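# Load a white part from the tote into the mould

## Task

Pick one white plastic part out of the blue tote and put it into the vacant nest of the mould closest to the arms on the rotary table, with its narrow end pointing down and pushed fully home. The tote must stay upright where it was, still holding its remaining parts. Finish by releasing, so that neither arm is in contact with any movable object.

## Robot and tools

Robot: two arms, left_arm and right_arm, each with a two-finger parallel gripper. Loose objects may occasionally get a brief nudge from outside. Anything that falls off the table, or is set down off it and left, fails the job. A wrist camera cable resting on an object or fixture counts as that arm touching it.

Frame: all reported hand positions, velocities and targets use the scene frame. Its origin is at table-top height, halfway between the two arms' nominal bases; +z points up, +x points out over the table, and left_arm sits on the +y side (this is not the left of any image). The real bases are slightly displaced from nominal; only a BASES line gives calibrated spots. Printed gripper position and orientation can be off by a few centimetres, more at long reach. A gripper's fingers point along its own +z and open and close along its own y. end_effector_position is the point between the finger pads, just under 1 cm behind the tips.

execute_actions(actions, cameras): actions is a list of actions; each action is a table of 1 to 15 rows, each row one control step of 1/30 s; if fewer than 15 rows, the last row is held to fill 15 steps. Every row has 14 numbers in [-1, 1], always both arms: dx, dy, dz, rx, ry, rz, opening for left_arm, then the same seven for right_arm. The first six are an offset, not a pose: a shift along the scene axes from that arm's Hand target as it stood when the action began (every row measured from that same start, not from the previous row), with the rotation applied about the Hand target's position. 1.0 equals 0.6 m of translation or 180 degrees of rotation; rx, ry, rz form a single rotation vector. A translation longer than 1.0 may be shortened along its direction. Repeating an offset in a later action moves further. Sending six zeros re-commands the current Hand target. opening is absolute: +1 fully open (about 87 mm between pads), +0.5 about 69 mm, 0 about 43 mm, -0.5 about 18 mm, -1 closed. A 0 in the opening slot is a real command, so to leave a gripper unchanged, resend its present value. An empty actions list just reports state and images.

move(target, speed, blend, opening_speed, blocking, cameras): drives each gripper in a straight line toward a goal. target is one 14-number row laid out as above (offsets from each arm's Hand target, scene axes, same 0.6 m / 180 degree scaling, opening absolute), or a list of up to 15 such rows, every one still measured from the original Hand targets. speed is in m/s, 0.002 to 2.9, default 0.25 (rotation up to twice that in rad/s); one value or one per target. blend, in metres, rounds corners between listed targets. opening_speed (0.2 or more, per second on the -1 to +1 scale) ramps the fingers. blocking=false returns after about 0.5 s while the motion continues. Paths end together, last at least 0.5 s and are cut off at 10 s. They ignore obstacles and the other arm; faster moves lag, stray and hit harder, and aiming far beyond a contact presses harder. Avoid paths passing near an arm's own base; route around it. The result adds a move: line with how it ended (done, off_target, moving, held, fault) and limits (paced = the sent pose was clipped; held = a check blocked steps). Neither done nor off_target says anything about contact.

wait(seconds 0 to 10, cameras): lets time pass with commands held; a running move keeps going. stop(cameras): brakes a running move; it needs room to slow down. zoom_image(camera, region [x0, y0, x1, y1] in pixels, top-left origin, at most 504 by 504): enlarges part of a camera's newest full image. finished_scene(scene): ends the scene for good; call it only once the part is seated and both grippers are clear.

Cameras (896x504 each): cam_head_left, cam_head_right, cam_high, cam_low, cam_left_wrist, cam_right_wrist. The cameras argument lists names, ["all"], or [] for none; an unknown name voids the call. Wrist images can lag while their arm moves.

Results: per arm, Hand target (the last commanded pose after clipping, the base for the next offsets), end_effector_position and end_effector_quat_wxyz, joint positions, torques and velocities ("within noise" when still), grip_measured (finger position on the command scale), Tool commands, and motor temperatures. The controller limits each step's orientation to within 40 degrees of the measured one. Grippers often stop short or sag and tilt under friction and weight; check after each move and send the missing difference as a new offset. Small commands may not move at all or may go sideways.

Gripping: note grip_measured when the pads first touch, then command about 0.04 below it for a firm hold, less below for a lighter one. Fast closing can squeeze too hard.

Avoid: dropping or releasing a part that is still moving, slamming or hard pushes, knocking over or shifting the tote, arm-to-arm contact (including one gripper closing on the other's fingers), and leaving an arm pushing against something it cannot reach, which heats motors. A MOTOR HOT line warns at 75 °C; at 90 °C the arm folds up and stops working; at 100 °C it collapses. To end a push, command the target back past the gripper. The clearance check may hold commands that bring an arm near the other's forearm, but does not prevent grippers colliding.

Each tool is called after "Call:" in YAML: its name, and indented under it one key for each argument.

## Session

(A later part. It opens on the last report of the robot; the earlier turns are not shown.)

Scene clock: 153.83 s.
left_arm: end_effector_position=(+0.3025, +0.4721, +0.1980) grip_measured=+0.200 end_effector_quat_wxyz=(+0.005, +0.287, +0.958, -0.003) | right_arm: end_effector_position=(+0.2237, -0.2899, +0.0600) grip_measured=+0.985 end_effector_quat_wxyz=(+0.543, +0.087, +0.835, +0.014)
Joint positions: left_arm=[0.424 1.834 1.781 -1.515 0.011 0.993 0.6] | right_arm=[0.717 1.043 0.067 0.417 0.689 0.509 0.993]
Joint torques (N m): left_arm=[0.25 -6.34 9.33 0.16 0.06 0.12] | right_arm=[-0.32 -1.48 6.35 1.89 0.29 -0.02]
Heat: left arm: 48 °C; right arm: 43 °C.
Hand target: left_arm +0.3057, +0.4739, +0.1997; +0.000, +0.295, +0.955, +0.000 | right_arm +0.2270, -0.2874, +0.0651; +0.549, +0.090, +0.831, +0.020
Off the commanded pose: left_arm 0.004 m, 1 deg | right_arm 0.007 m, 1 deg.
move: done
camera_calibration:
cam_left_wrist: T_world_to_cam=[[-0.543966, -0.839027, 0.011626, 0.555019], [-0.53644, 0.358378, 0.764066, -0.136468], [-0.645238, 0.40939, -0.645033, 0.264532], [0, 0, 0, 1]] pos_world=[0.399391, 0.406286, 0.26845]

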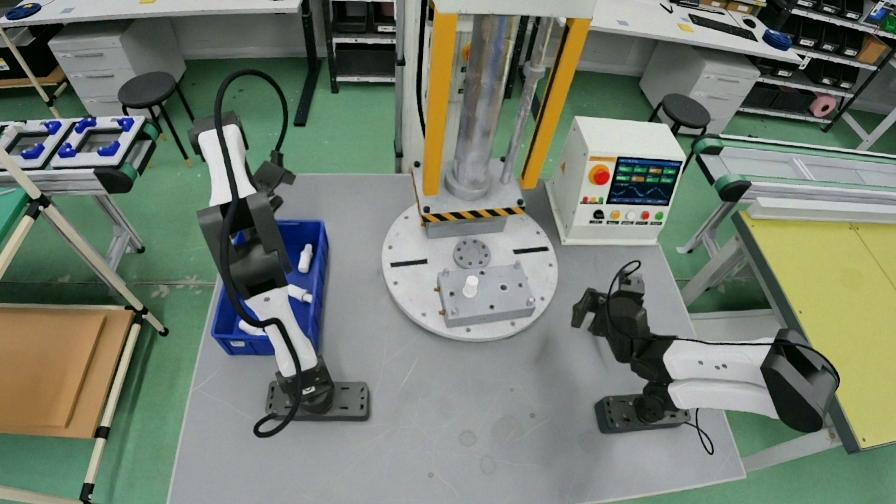

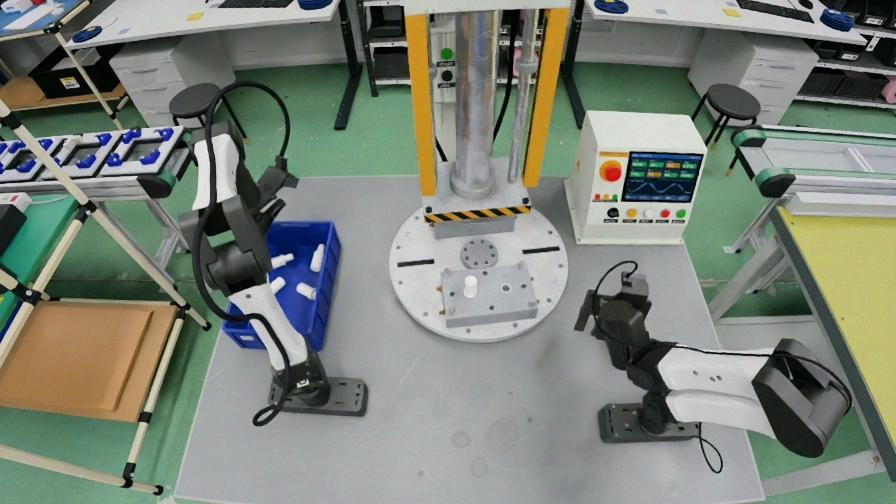

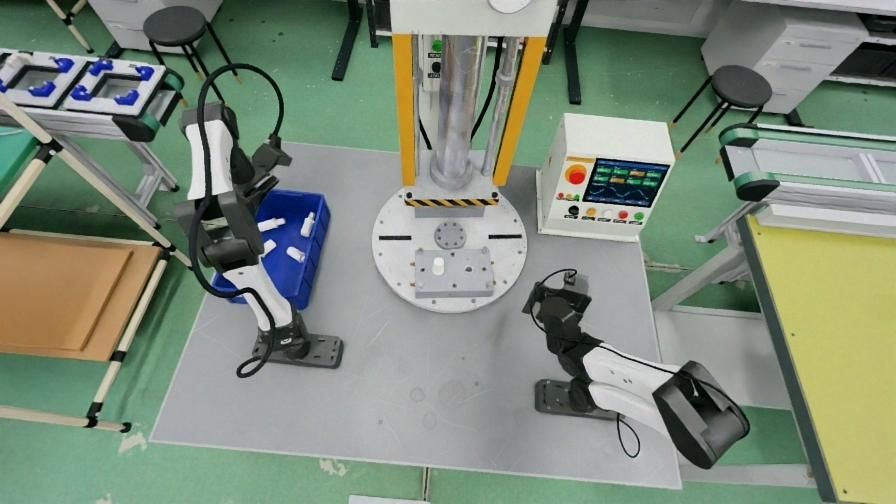

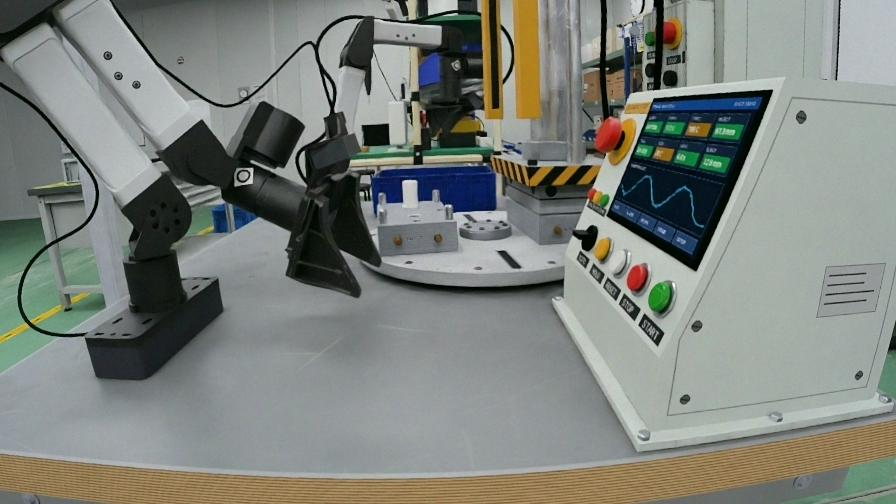

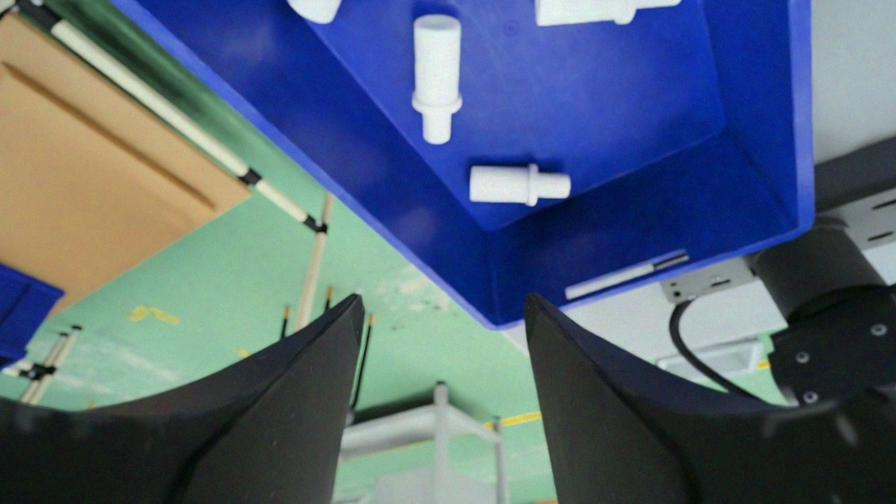

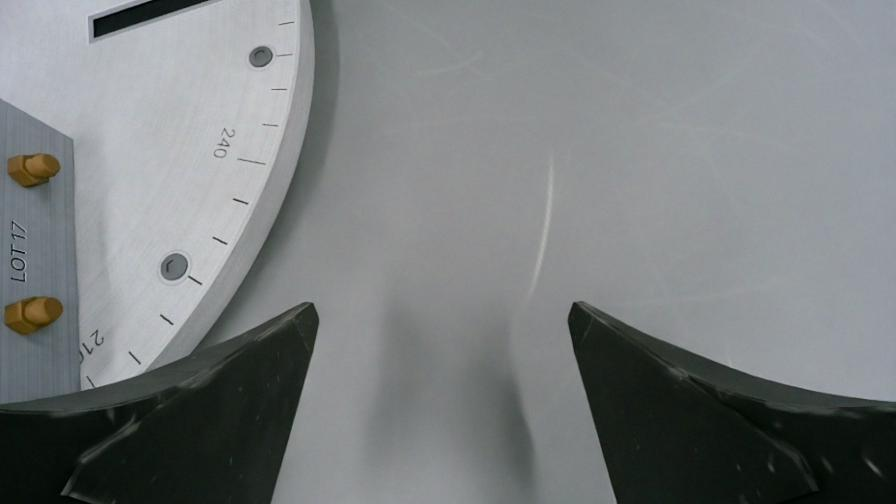

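Call:
move:
  target: [-0.0028,0.0005,-0.2245,0,0,0,0.2, 0,0,0,0,0,0,1]
  cameras: ["all"]
  speed: 0.15

Call:
zoom_image:
  camera: "cam_head_right"
  region: [200, 180, 380, 360]

Scene clock: 174.50 s.
left_arm: end_effector_position=(+0.3039, +0.4733, +0.0716) grip_measured=+0.200 end_effector_quat_wxyz=(+0.006, +0.288, +0.958, +0.000) | right_arm: end_effector_position=(+0.2237, -0.2899, +0.0600) grip_measured=+0.985 end_effector_quat_wxyz=(+0.543, +0.087, +0.835, +0.014)
Joint positions: left_arm=[0.424 1.865 1.314 -1.011 0.008 0.995 0.6] | right_arm=[0.717 1.043 0.067 0.417 0.689 0.509 0.993]
Joint torques (N m): left_arm=[0.47 -6.48 6.05 0.45 0.09 0.14] | right_arm=[-0.24 -1.51 6.31 1.93 0.26 0.02]
Heat: left arm: 47 °C; right arm: 43 °C.
Hand target: left_arm +0.3041, +0.4743, +0.0650; +0.000, +0.295, +0.955, +0.000 | right_arm +0.2270, -0.2874, +0.0651; +0.549, +0.090, +0.831, +0.020
Off the commanded pose: left_arm 0.007 m, 1 deg | right_arm 0.007 m, 1 deg.
move: done
camera_calibration:
cam_left_wrist: T_world_to_cam=[[-0.545904, -0.837834, 0.00483009, 0.558777], [-0.539006, 0.3556, 0.763558, -0.0373872], [-0.641452, 0.414226, -0.645721, 0.179949], [0, 0, 0, 1]] pos_world=[0.400315, 0.406917, 0.142045]

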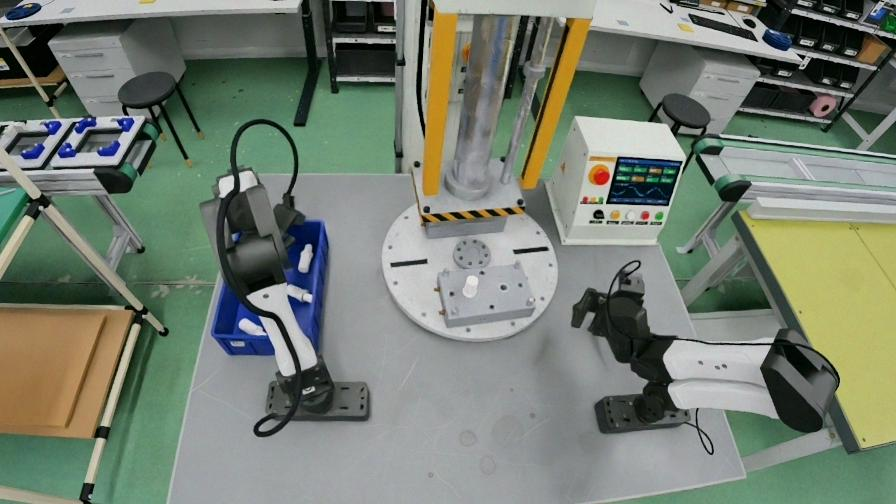

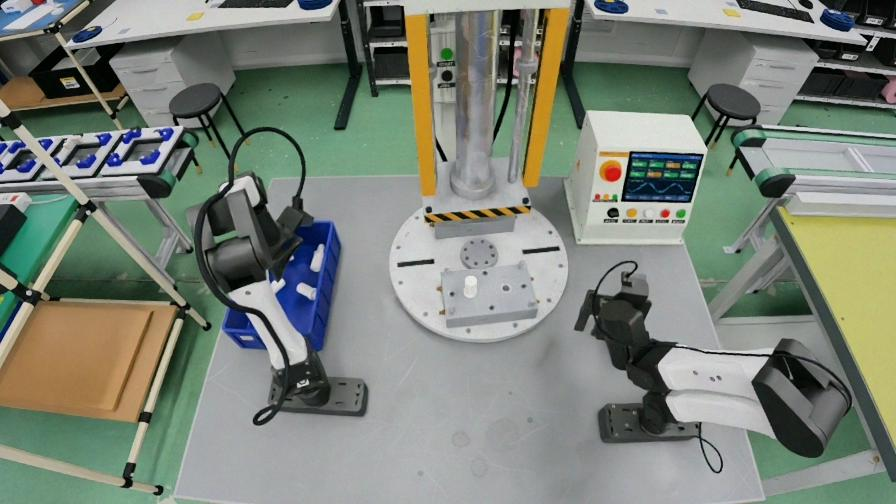

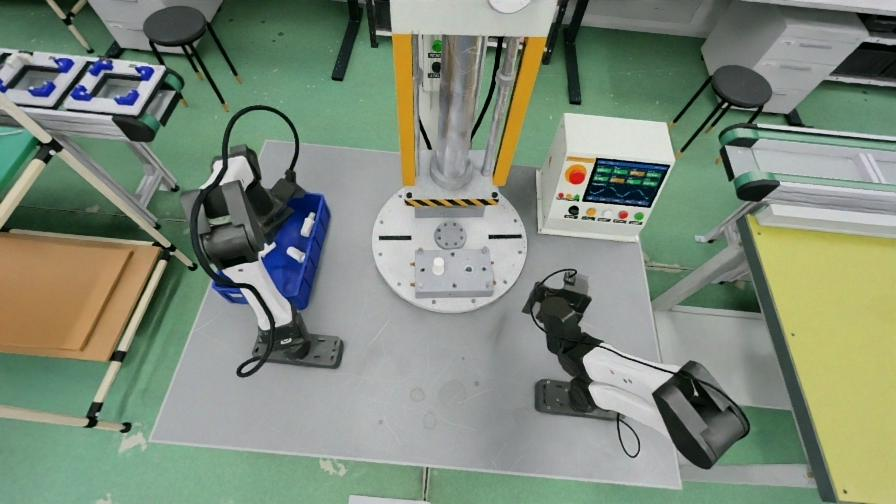

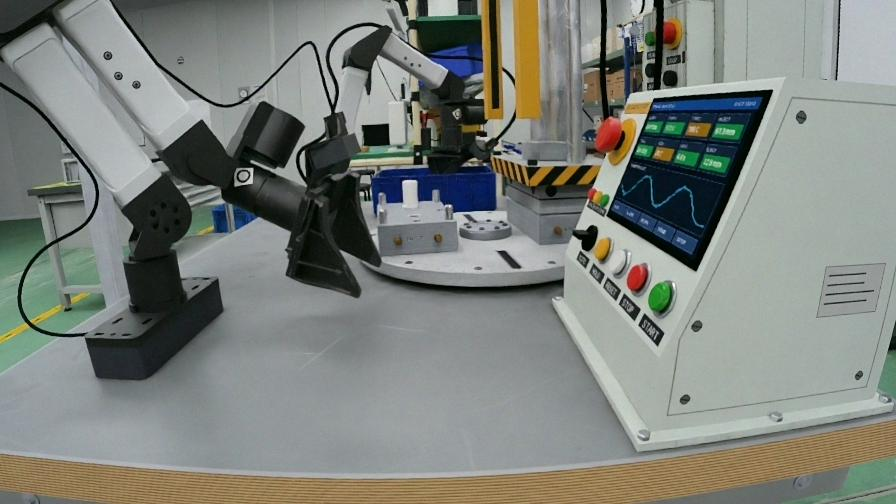

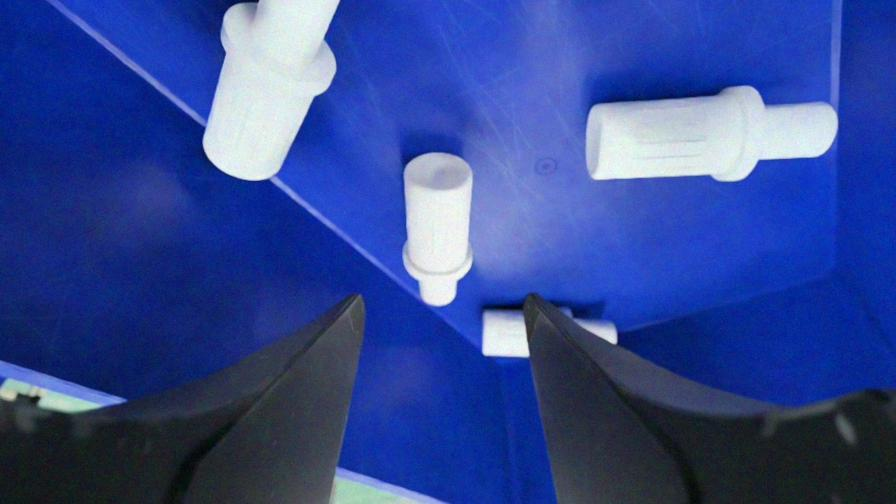

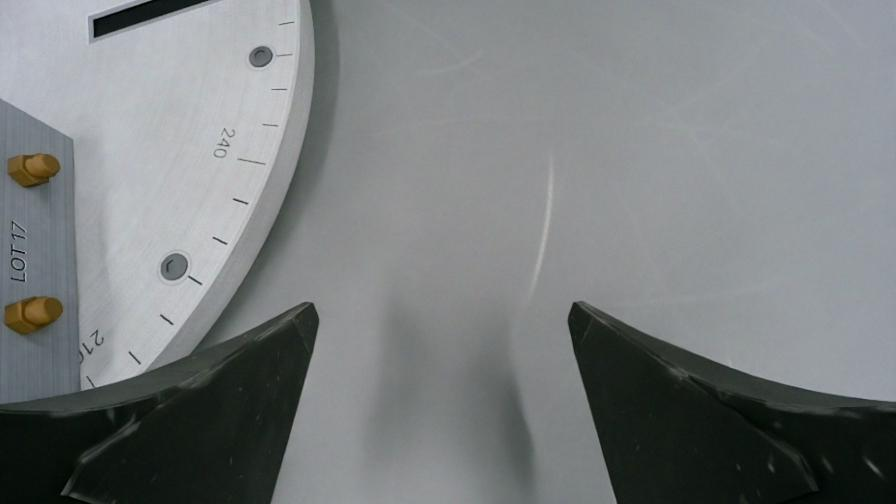

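Scaled by 2.800 from the camera's 896x504 image, which has a finer 1280x720 frame.

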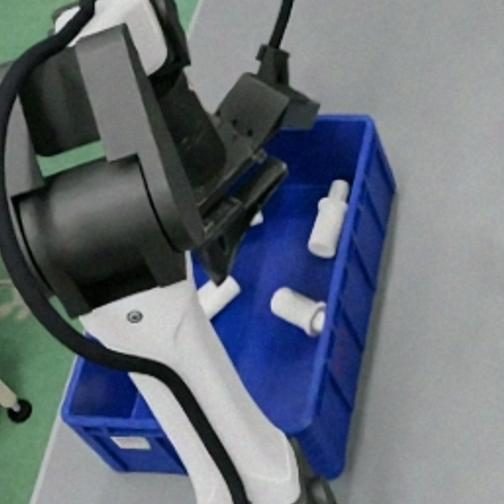

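Call:
move:
  target: [0.0013,0.002,-0.077,0,0,0,0.2, 0,0,0,0,0,0,1]
  cameras: ["cam_left_wrist","cam_head_right","cam_head_left"]
  speed: 0.1

Scene clock: 186.73 s.
left_arm: end_effector_position=(+0.3021, +0.4734, +0.0266) grip_measured=+0.200 end_effector_quat_wxyz=(-0.001, +0.292, +0.956, -0.004) | right_arm: end_effector_position=(+0.2237, -0.2899, +0.0600) grip_measured=+0.985 end_effector_quat_wxyz=(+0.543, +0.087, +0.835, +0.014)
Joint positions: left_arm=[0.424 1.938 1.218 -0.858 0.005 1.004 0.6] | right_arm=[0.717 1.043 0.067 0.417 0.689 0.509 0.993]
Joint torques (N m): left_arm=[0.68 -6.54 5.57 0.6 0.1 0.07] | right_arm=[-0.34 -1.51 6.24 1.94 0.29 0]
Heat: left arm: 46 °C; right arm: 43 °C.
Hand target: left_arm +0.3047, +0.4755, +0.0188; +0.000, +0.295, +0.955, +0.000 | right_arm +0.2270, -0.2874, +0.0651; +0.549, +0.090, +0.831, +0.020
Off the commanded pose: left_arm 0.009 m, 1 deg | right_arm 0.007 m, 1 deg.
move: done
camera_calibration:
cam_left_wrist: T_world_to_cam=[[-0.55338, -0.832774, 0.0160569, 0.557622], [-0.523678, 0.362846, 0.770781, -0.0123425], [-0.647713, 0.418127, -0.636897, 0.149522], [0, 0, 0, 1]] pos_world=[0.398961, 0.406333, 0.0957898]
Images, in order (width x height): cam_head_left 896x504, cam_head_right 896x504, cam_left_wrist 896x504.

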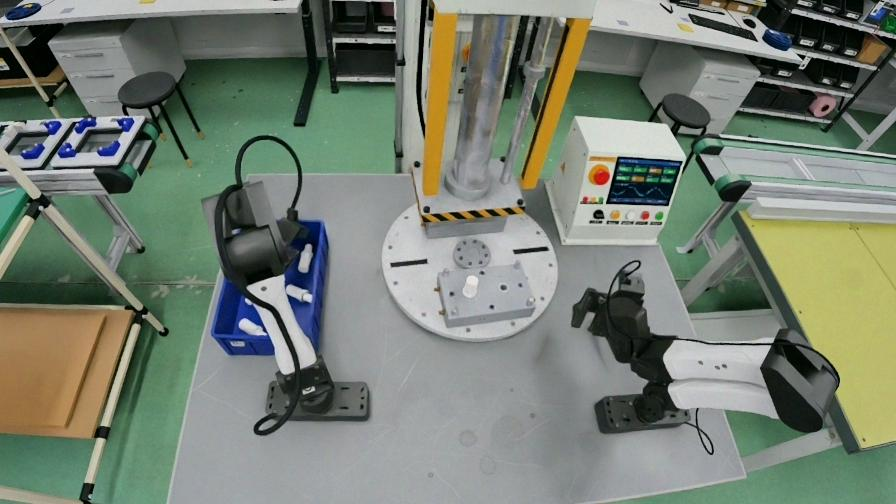

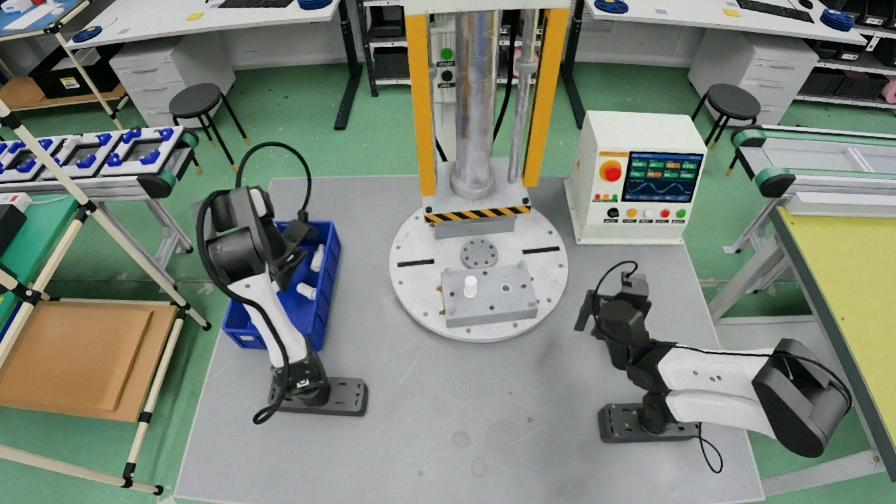

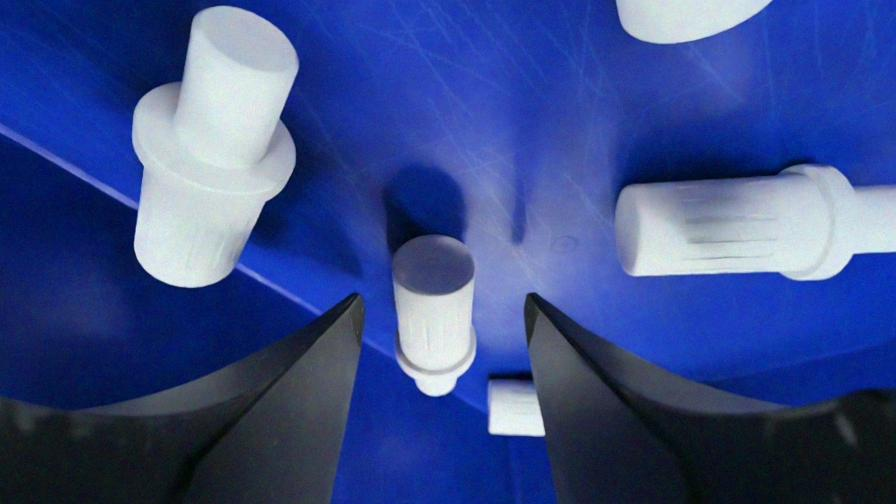

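Call:
move:
  target: [0.003,0.004,-0.009,0,0,0,0.2, 0,0,0,0,0,0,1]
  cameras: ["cam_left_wrist"]
  speed: 0.05

Scene clock: 195.33 s.
left_arm: end_effector_position=(+0.3057, +0.4752, +0.0213) grip_measured=+0.200 end_effector_quat_wxyz=(+0.001, +0.293, +0.956, -0.001) | right_arm: end_effector_position=(+0.2237, -0.2899, +0.0600) grip_measured=+0.985 end_effector_quat_wxyz=(+0.543, +0.087, +0.835, +0.014)
Joint positions: left_arm=[0.424 1.954 1.218 -0.834 0.004 1.007 0.6] | right_arm=[0.717 1.043 0.067 0.417 0.689 0.509 0.993]
Joint torques (N m): left_arm=[1.01 -6.43 5.78 0.53 0.13 0.09] | right_arm=[-0.34 -1.44 6.2 1.92 0.27 -0.02]
Heat: left arm: 45 °C; right arm: 43 °C.
Hand target: left_arm +0.3066, +0.4779, +0.0134; +0.000, +0.295, +0.955, +0.000 | right_arm +0.2270, -0.2874, +0.0651; +0.549, +0.090, +0.831, +0.020
Off the commanded pose: left_arm 0.008 m, 0 deg | right_arm 0.007 m, 1 deg.
move: done
camera_calibration:
cam_left_wrist: T_world_to_cam=[[-0.55567, -0.831354, 0.00901082, 0.561412], [-0.527748, 0.361076, 0.768835, -0.00496549], [-0.642427, 0.422463, -0.639384, 0.144072], [0, 0, 0, 1]] pos_world=[0.401895, 0.40766, 0.0908764]
Images, in order (width x height): cam_left_wrist 896x504.

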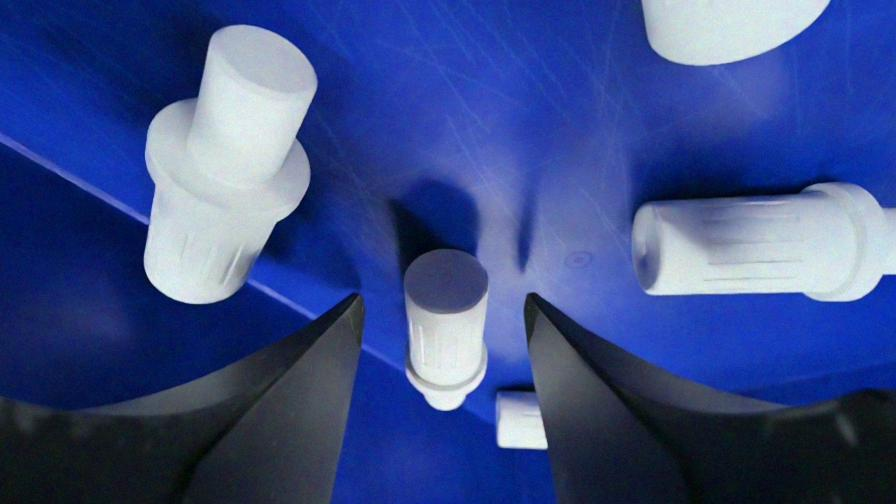

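Call:
move:
  target: [0,0,0,0,0,0,-0.5, 0,0,0,0,0,0,1]
  cameras: ["cam_left_wrist"]
  opening_speed: 0.4

Scene clock: 204.03 s.
left_arm: end_effector_position=(+0.3057, +0.4752, +0.0213) grip_measured=-0.346 end_effector_quat_wxyz=(+0.001, +0.293, +0.956, -0.001) | right_arm: end_effector_position=(+0.2237, -0.2899, +0.0600) grip_measured=+0.985 end_effector_quat_wxyz=(+0.543, +0.087, +0.835, +0.014)
Joint positions: left_arm=[0.424 1.954 1.218 -0.834 0.004 1.007 0.327] | right_arm=[0.717 1.043 0.067 0.417 0.689 0.509 0.993]
Joint torques (N m): left_arm=[1.06 -6.45 5.79 0.53 0.14 0.09] | right_arm=[-0.4 -1.35 6.2 1.94 0.26 -0.02]
Heat: left arm: 45 °C; right arm: 43 °C.
Hand target: left_arm +0.3065, +0.4778, +0.0134; +0.000, +0.295, +0.955, +0.000 | right_arm +0.2270, -0.2874, +0.0651; +0.549, +0.090, +0.831, +0.020
Off the commanded pose: left_arm 0.008 m, 0 deg | right_arm 0.007 m, 1 deg.
move: done
camera_calibration:
cam_left_wrist: T_world_to_cam=[[-0.55567, -0.831354, 0.00901082, 0.561412], [-0.527748, 0.361076, 0.768835, -0.00496549], [-0.642427, 0.422463, -0.639384, 0.144072], [0, 0, 0, 1]] pos_world=[0.401895, 0.40766, 0.0908764]
Images, in order (width x height): cam_left_wrist 896x504.

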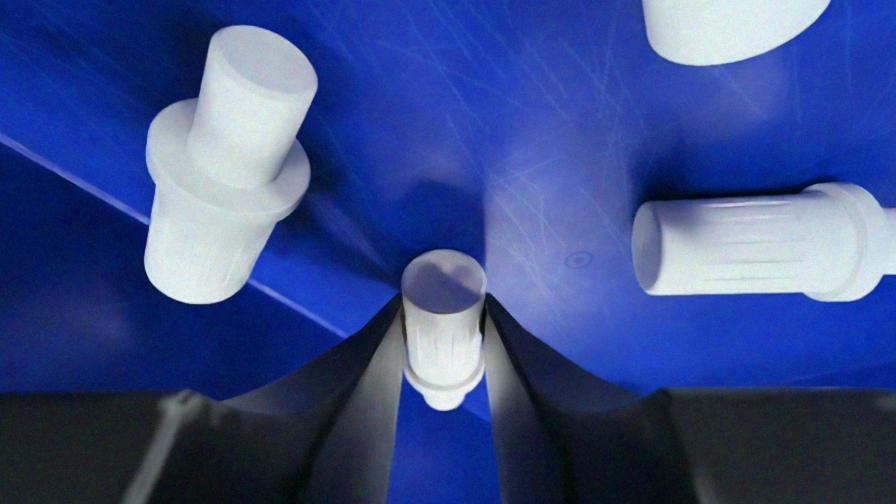

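Call:
move:
  target: [-0.003,-0.004,0.4,0,0,0,-0.5, 0,0,0,0,0,0,1]
  cameras: ["cam_left_wrist","cam_head_right"]
  speed: 0.2

Scene clock: 209.67 s.
left_arm: end_effector_position=(+0.3060, +0.4770, +0.2411) grip_measured=-0.346 end_effector_quat_wxyz=(+0.041, +0.293, +0.954, +0.039) | right_arm: end_effector_position=(+0.2237, -0.2899, +0.0600) grip_measured=+0.985 end_effector_quat_wxyz=(+0.543, +0.087, +0.835, +0.014)
Joint positions: left_arm=[0.424 1.788 1.902 -1.572 -0.005 1.007 0.327] | right_arm=[0.717 1.043 0.067 0.417 0.689 0.509 0.993]
Joint torques (N m): left_arm=[-0.05 -8.7 8.62 0.35 0.04 0.01] | right_arm=[-0.34 -1.37 6.35 1.92 0.24 0]
Heat: left arm: 45 °C; right arm: 43 °C.
Hand target: left_arm +0.3047, +0.4754, +0.2533; +0.000, +0.295, +0.955, +0.000 | right_arm +0.2270, -0.2874, +0.0651; +0.549, +0.090, +0.831, +0.020
Off the commanded pose: left_arm 0.012 m, 7 deg | right_arm 0.007 m, 1 deg.
joint sent to its limit (left arm) — joint 4 (wrist pitch), lower limit. The joint targets are off in orientation, not in position.
move: off_target (left_arm)
camera_calibration:
cam_left_wrist: T_world_to_cam=[[-0.551207, -0.829466, -0.090311, 0.582839], [-0.602715, 0.320983, 0.730551, -0.12318], [-0.576979, 0.457117, -0.67686, 0.256565], [0, 0, 0, 1]] pos_world=[0.395055, 0.405704, 0.316285]
Images, in order (width x height): cam_head_right 896x504, cam_left_wrist 896x504.

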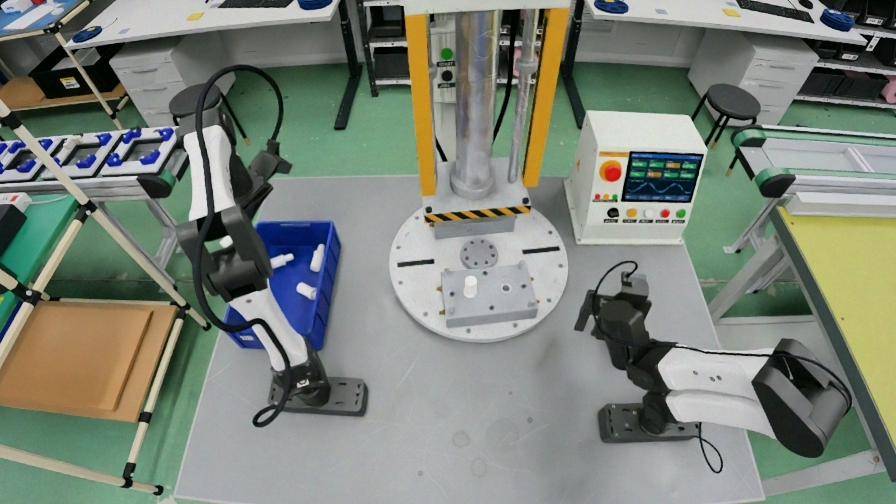

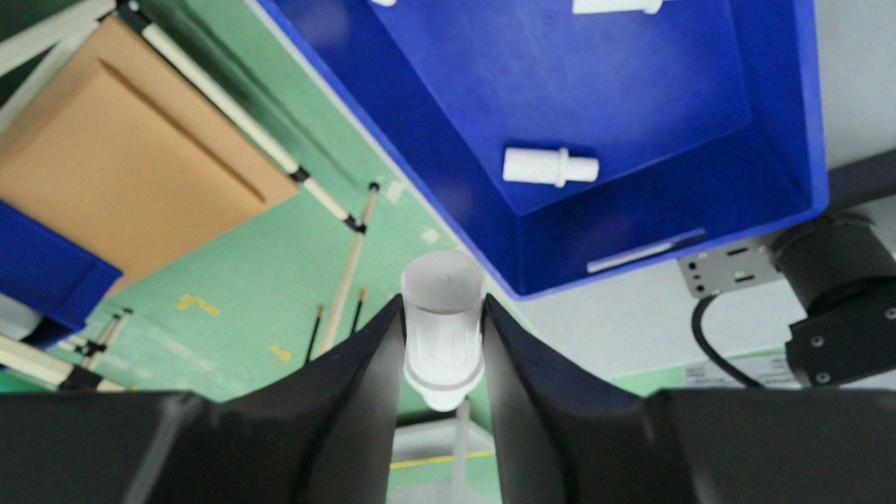

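Call:
move:
  target:
    - [0.059,-0.376,0.03,-0.1143,-0.2229,0.0312,-0.5, 0,0,0,0,0,0,1]
    - [0.009,-0.75,0.0,-0.2287,-0.4458,0.0624,-0.5, 0,0,0,0,0,0,1]
  cameras: ["all"]
  speed: 0.22
  blend: 0.05

Scene clock: 245.60 s.
left_arm: end_effector_position=(+0.3112, +0.0259, +0.2593) grip_measured=-0.346 end_effector_quat_wxyz=(+0.696, +0.122, +0.696, -0.127) | right_arm: end_effector_position=(+0.2237, -0.2899, +0.0600) grip_measured=+0.985 end_effector_quat_wxyz=(+0.543, +0.087, +0.835, +0.014)
Joint positions: left_arm=[-1.079 1.314 0.663 0.652 -0.738 -0.007 0.327] | right_arm=[0.717 1.043 0.067 0.417 0.689 0.509 0.993]
Joint torques (N m): left_arm=[0.16 -3.28 6.63 1.91 -0.01 0.08] | right_arm=[-0.39 -1.48 6.28 1.91 0.3 0]
Motor temperatures (°C): left_arm=[29 42 46 31 27 29 29] | right_arm=[31 38 43 37 27 28 31]
Heat: left arm: 46 °C; right arm: 43 °C.
Hand target: left_arm +0.3102, +0.0255, +0.2533; +0.696, +0.124, +0.696, -0.123 | right_arm +0.2270, -0.2874, +0.0651; +0.549, +0.090, +0.831, +0.020
Off the commanded pose: left_arm 0.006 m, 1 deg | right_arm 0.007 m, 1 deg.
move: done
camera_calibration:
cam_left_wrist: T_world_to_cam=[[-0.353618, -0.935279, 0.0144147, 0.127205], [-0.723804, 0.263836, -0.637573, 0.40547], [0.592505, -0.235891, -0.770255, 0.156328], [0, 0, 0, 1]] pos_world=[0.245838, 0.0488712, 0.377095]

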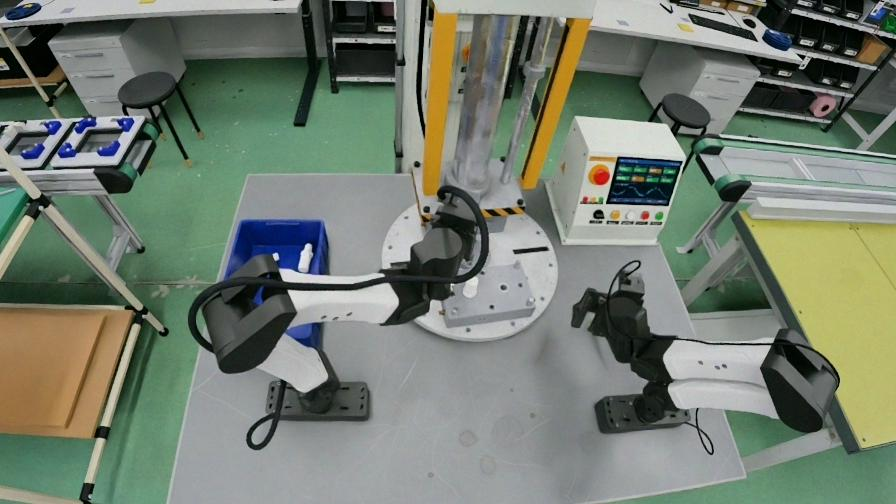

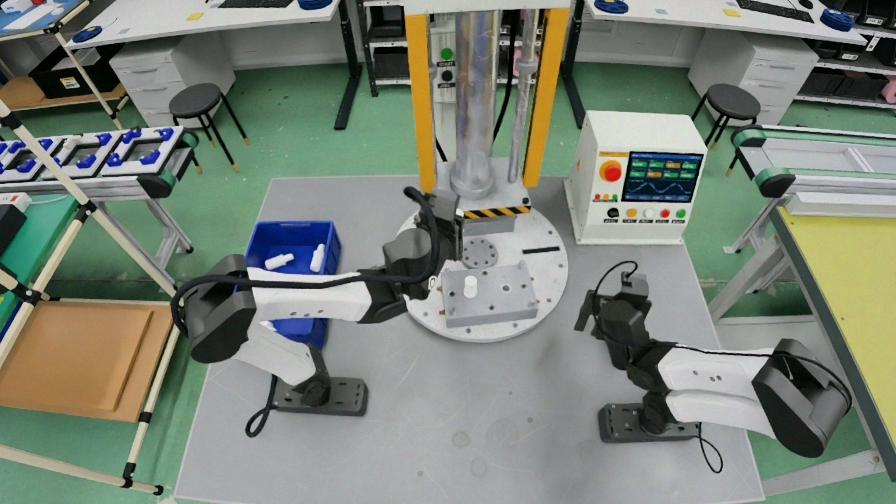

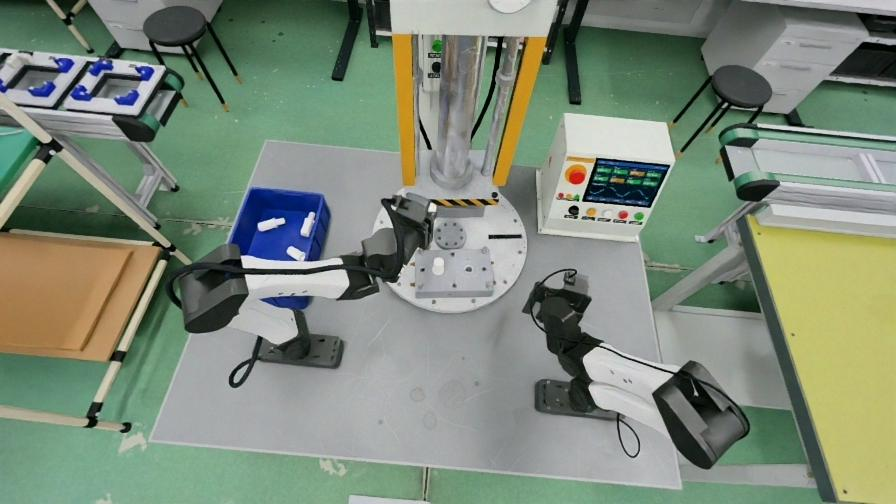

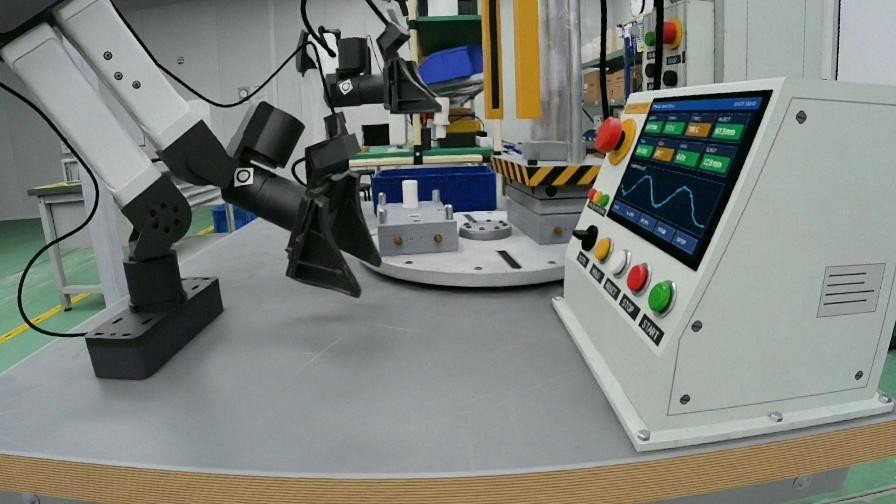

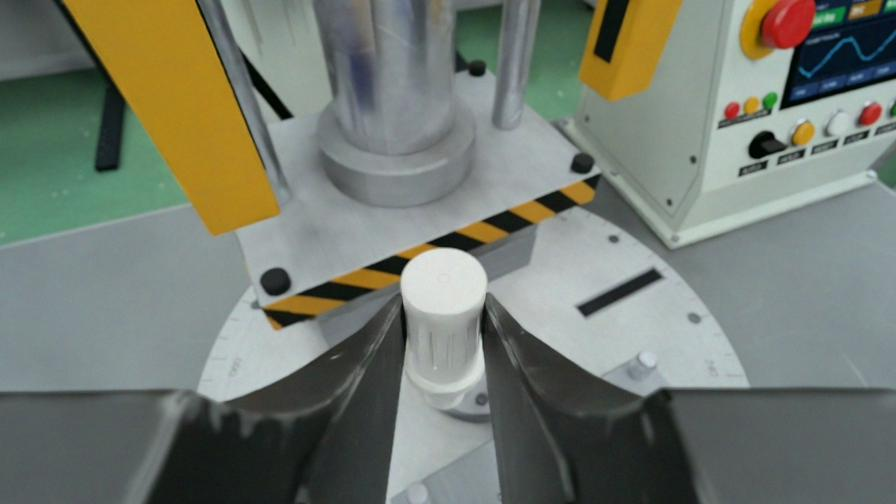

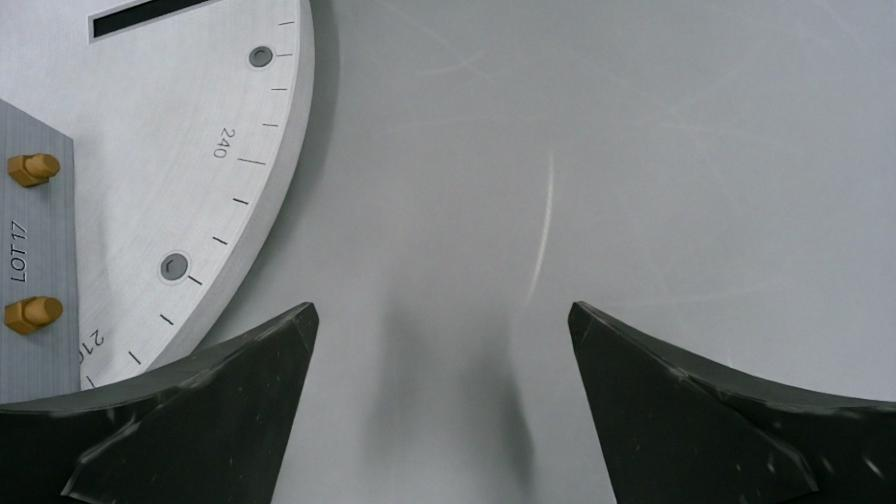

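Call:
zoom_image:
  camera: "cam_low"
  region: [310, 20, 520, 270]

Call:
zoom_image:
  camera: "cam_left_wrist"
  region: [350, 220, 550, 440]

Scaled by 2.016 from the camera's 896x504 image, which has a finer 1280x720 frame.

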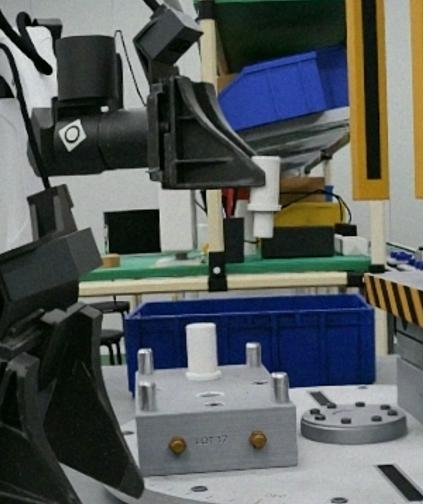

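Scaled by 2.291 from the camera's 896x504 image, which has a finer 1280x720 frame.

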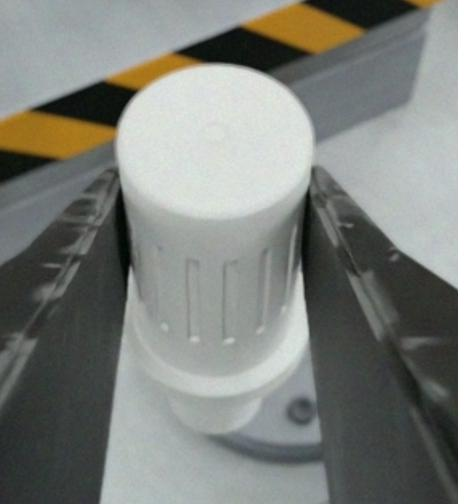

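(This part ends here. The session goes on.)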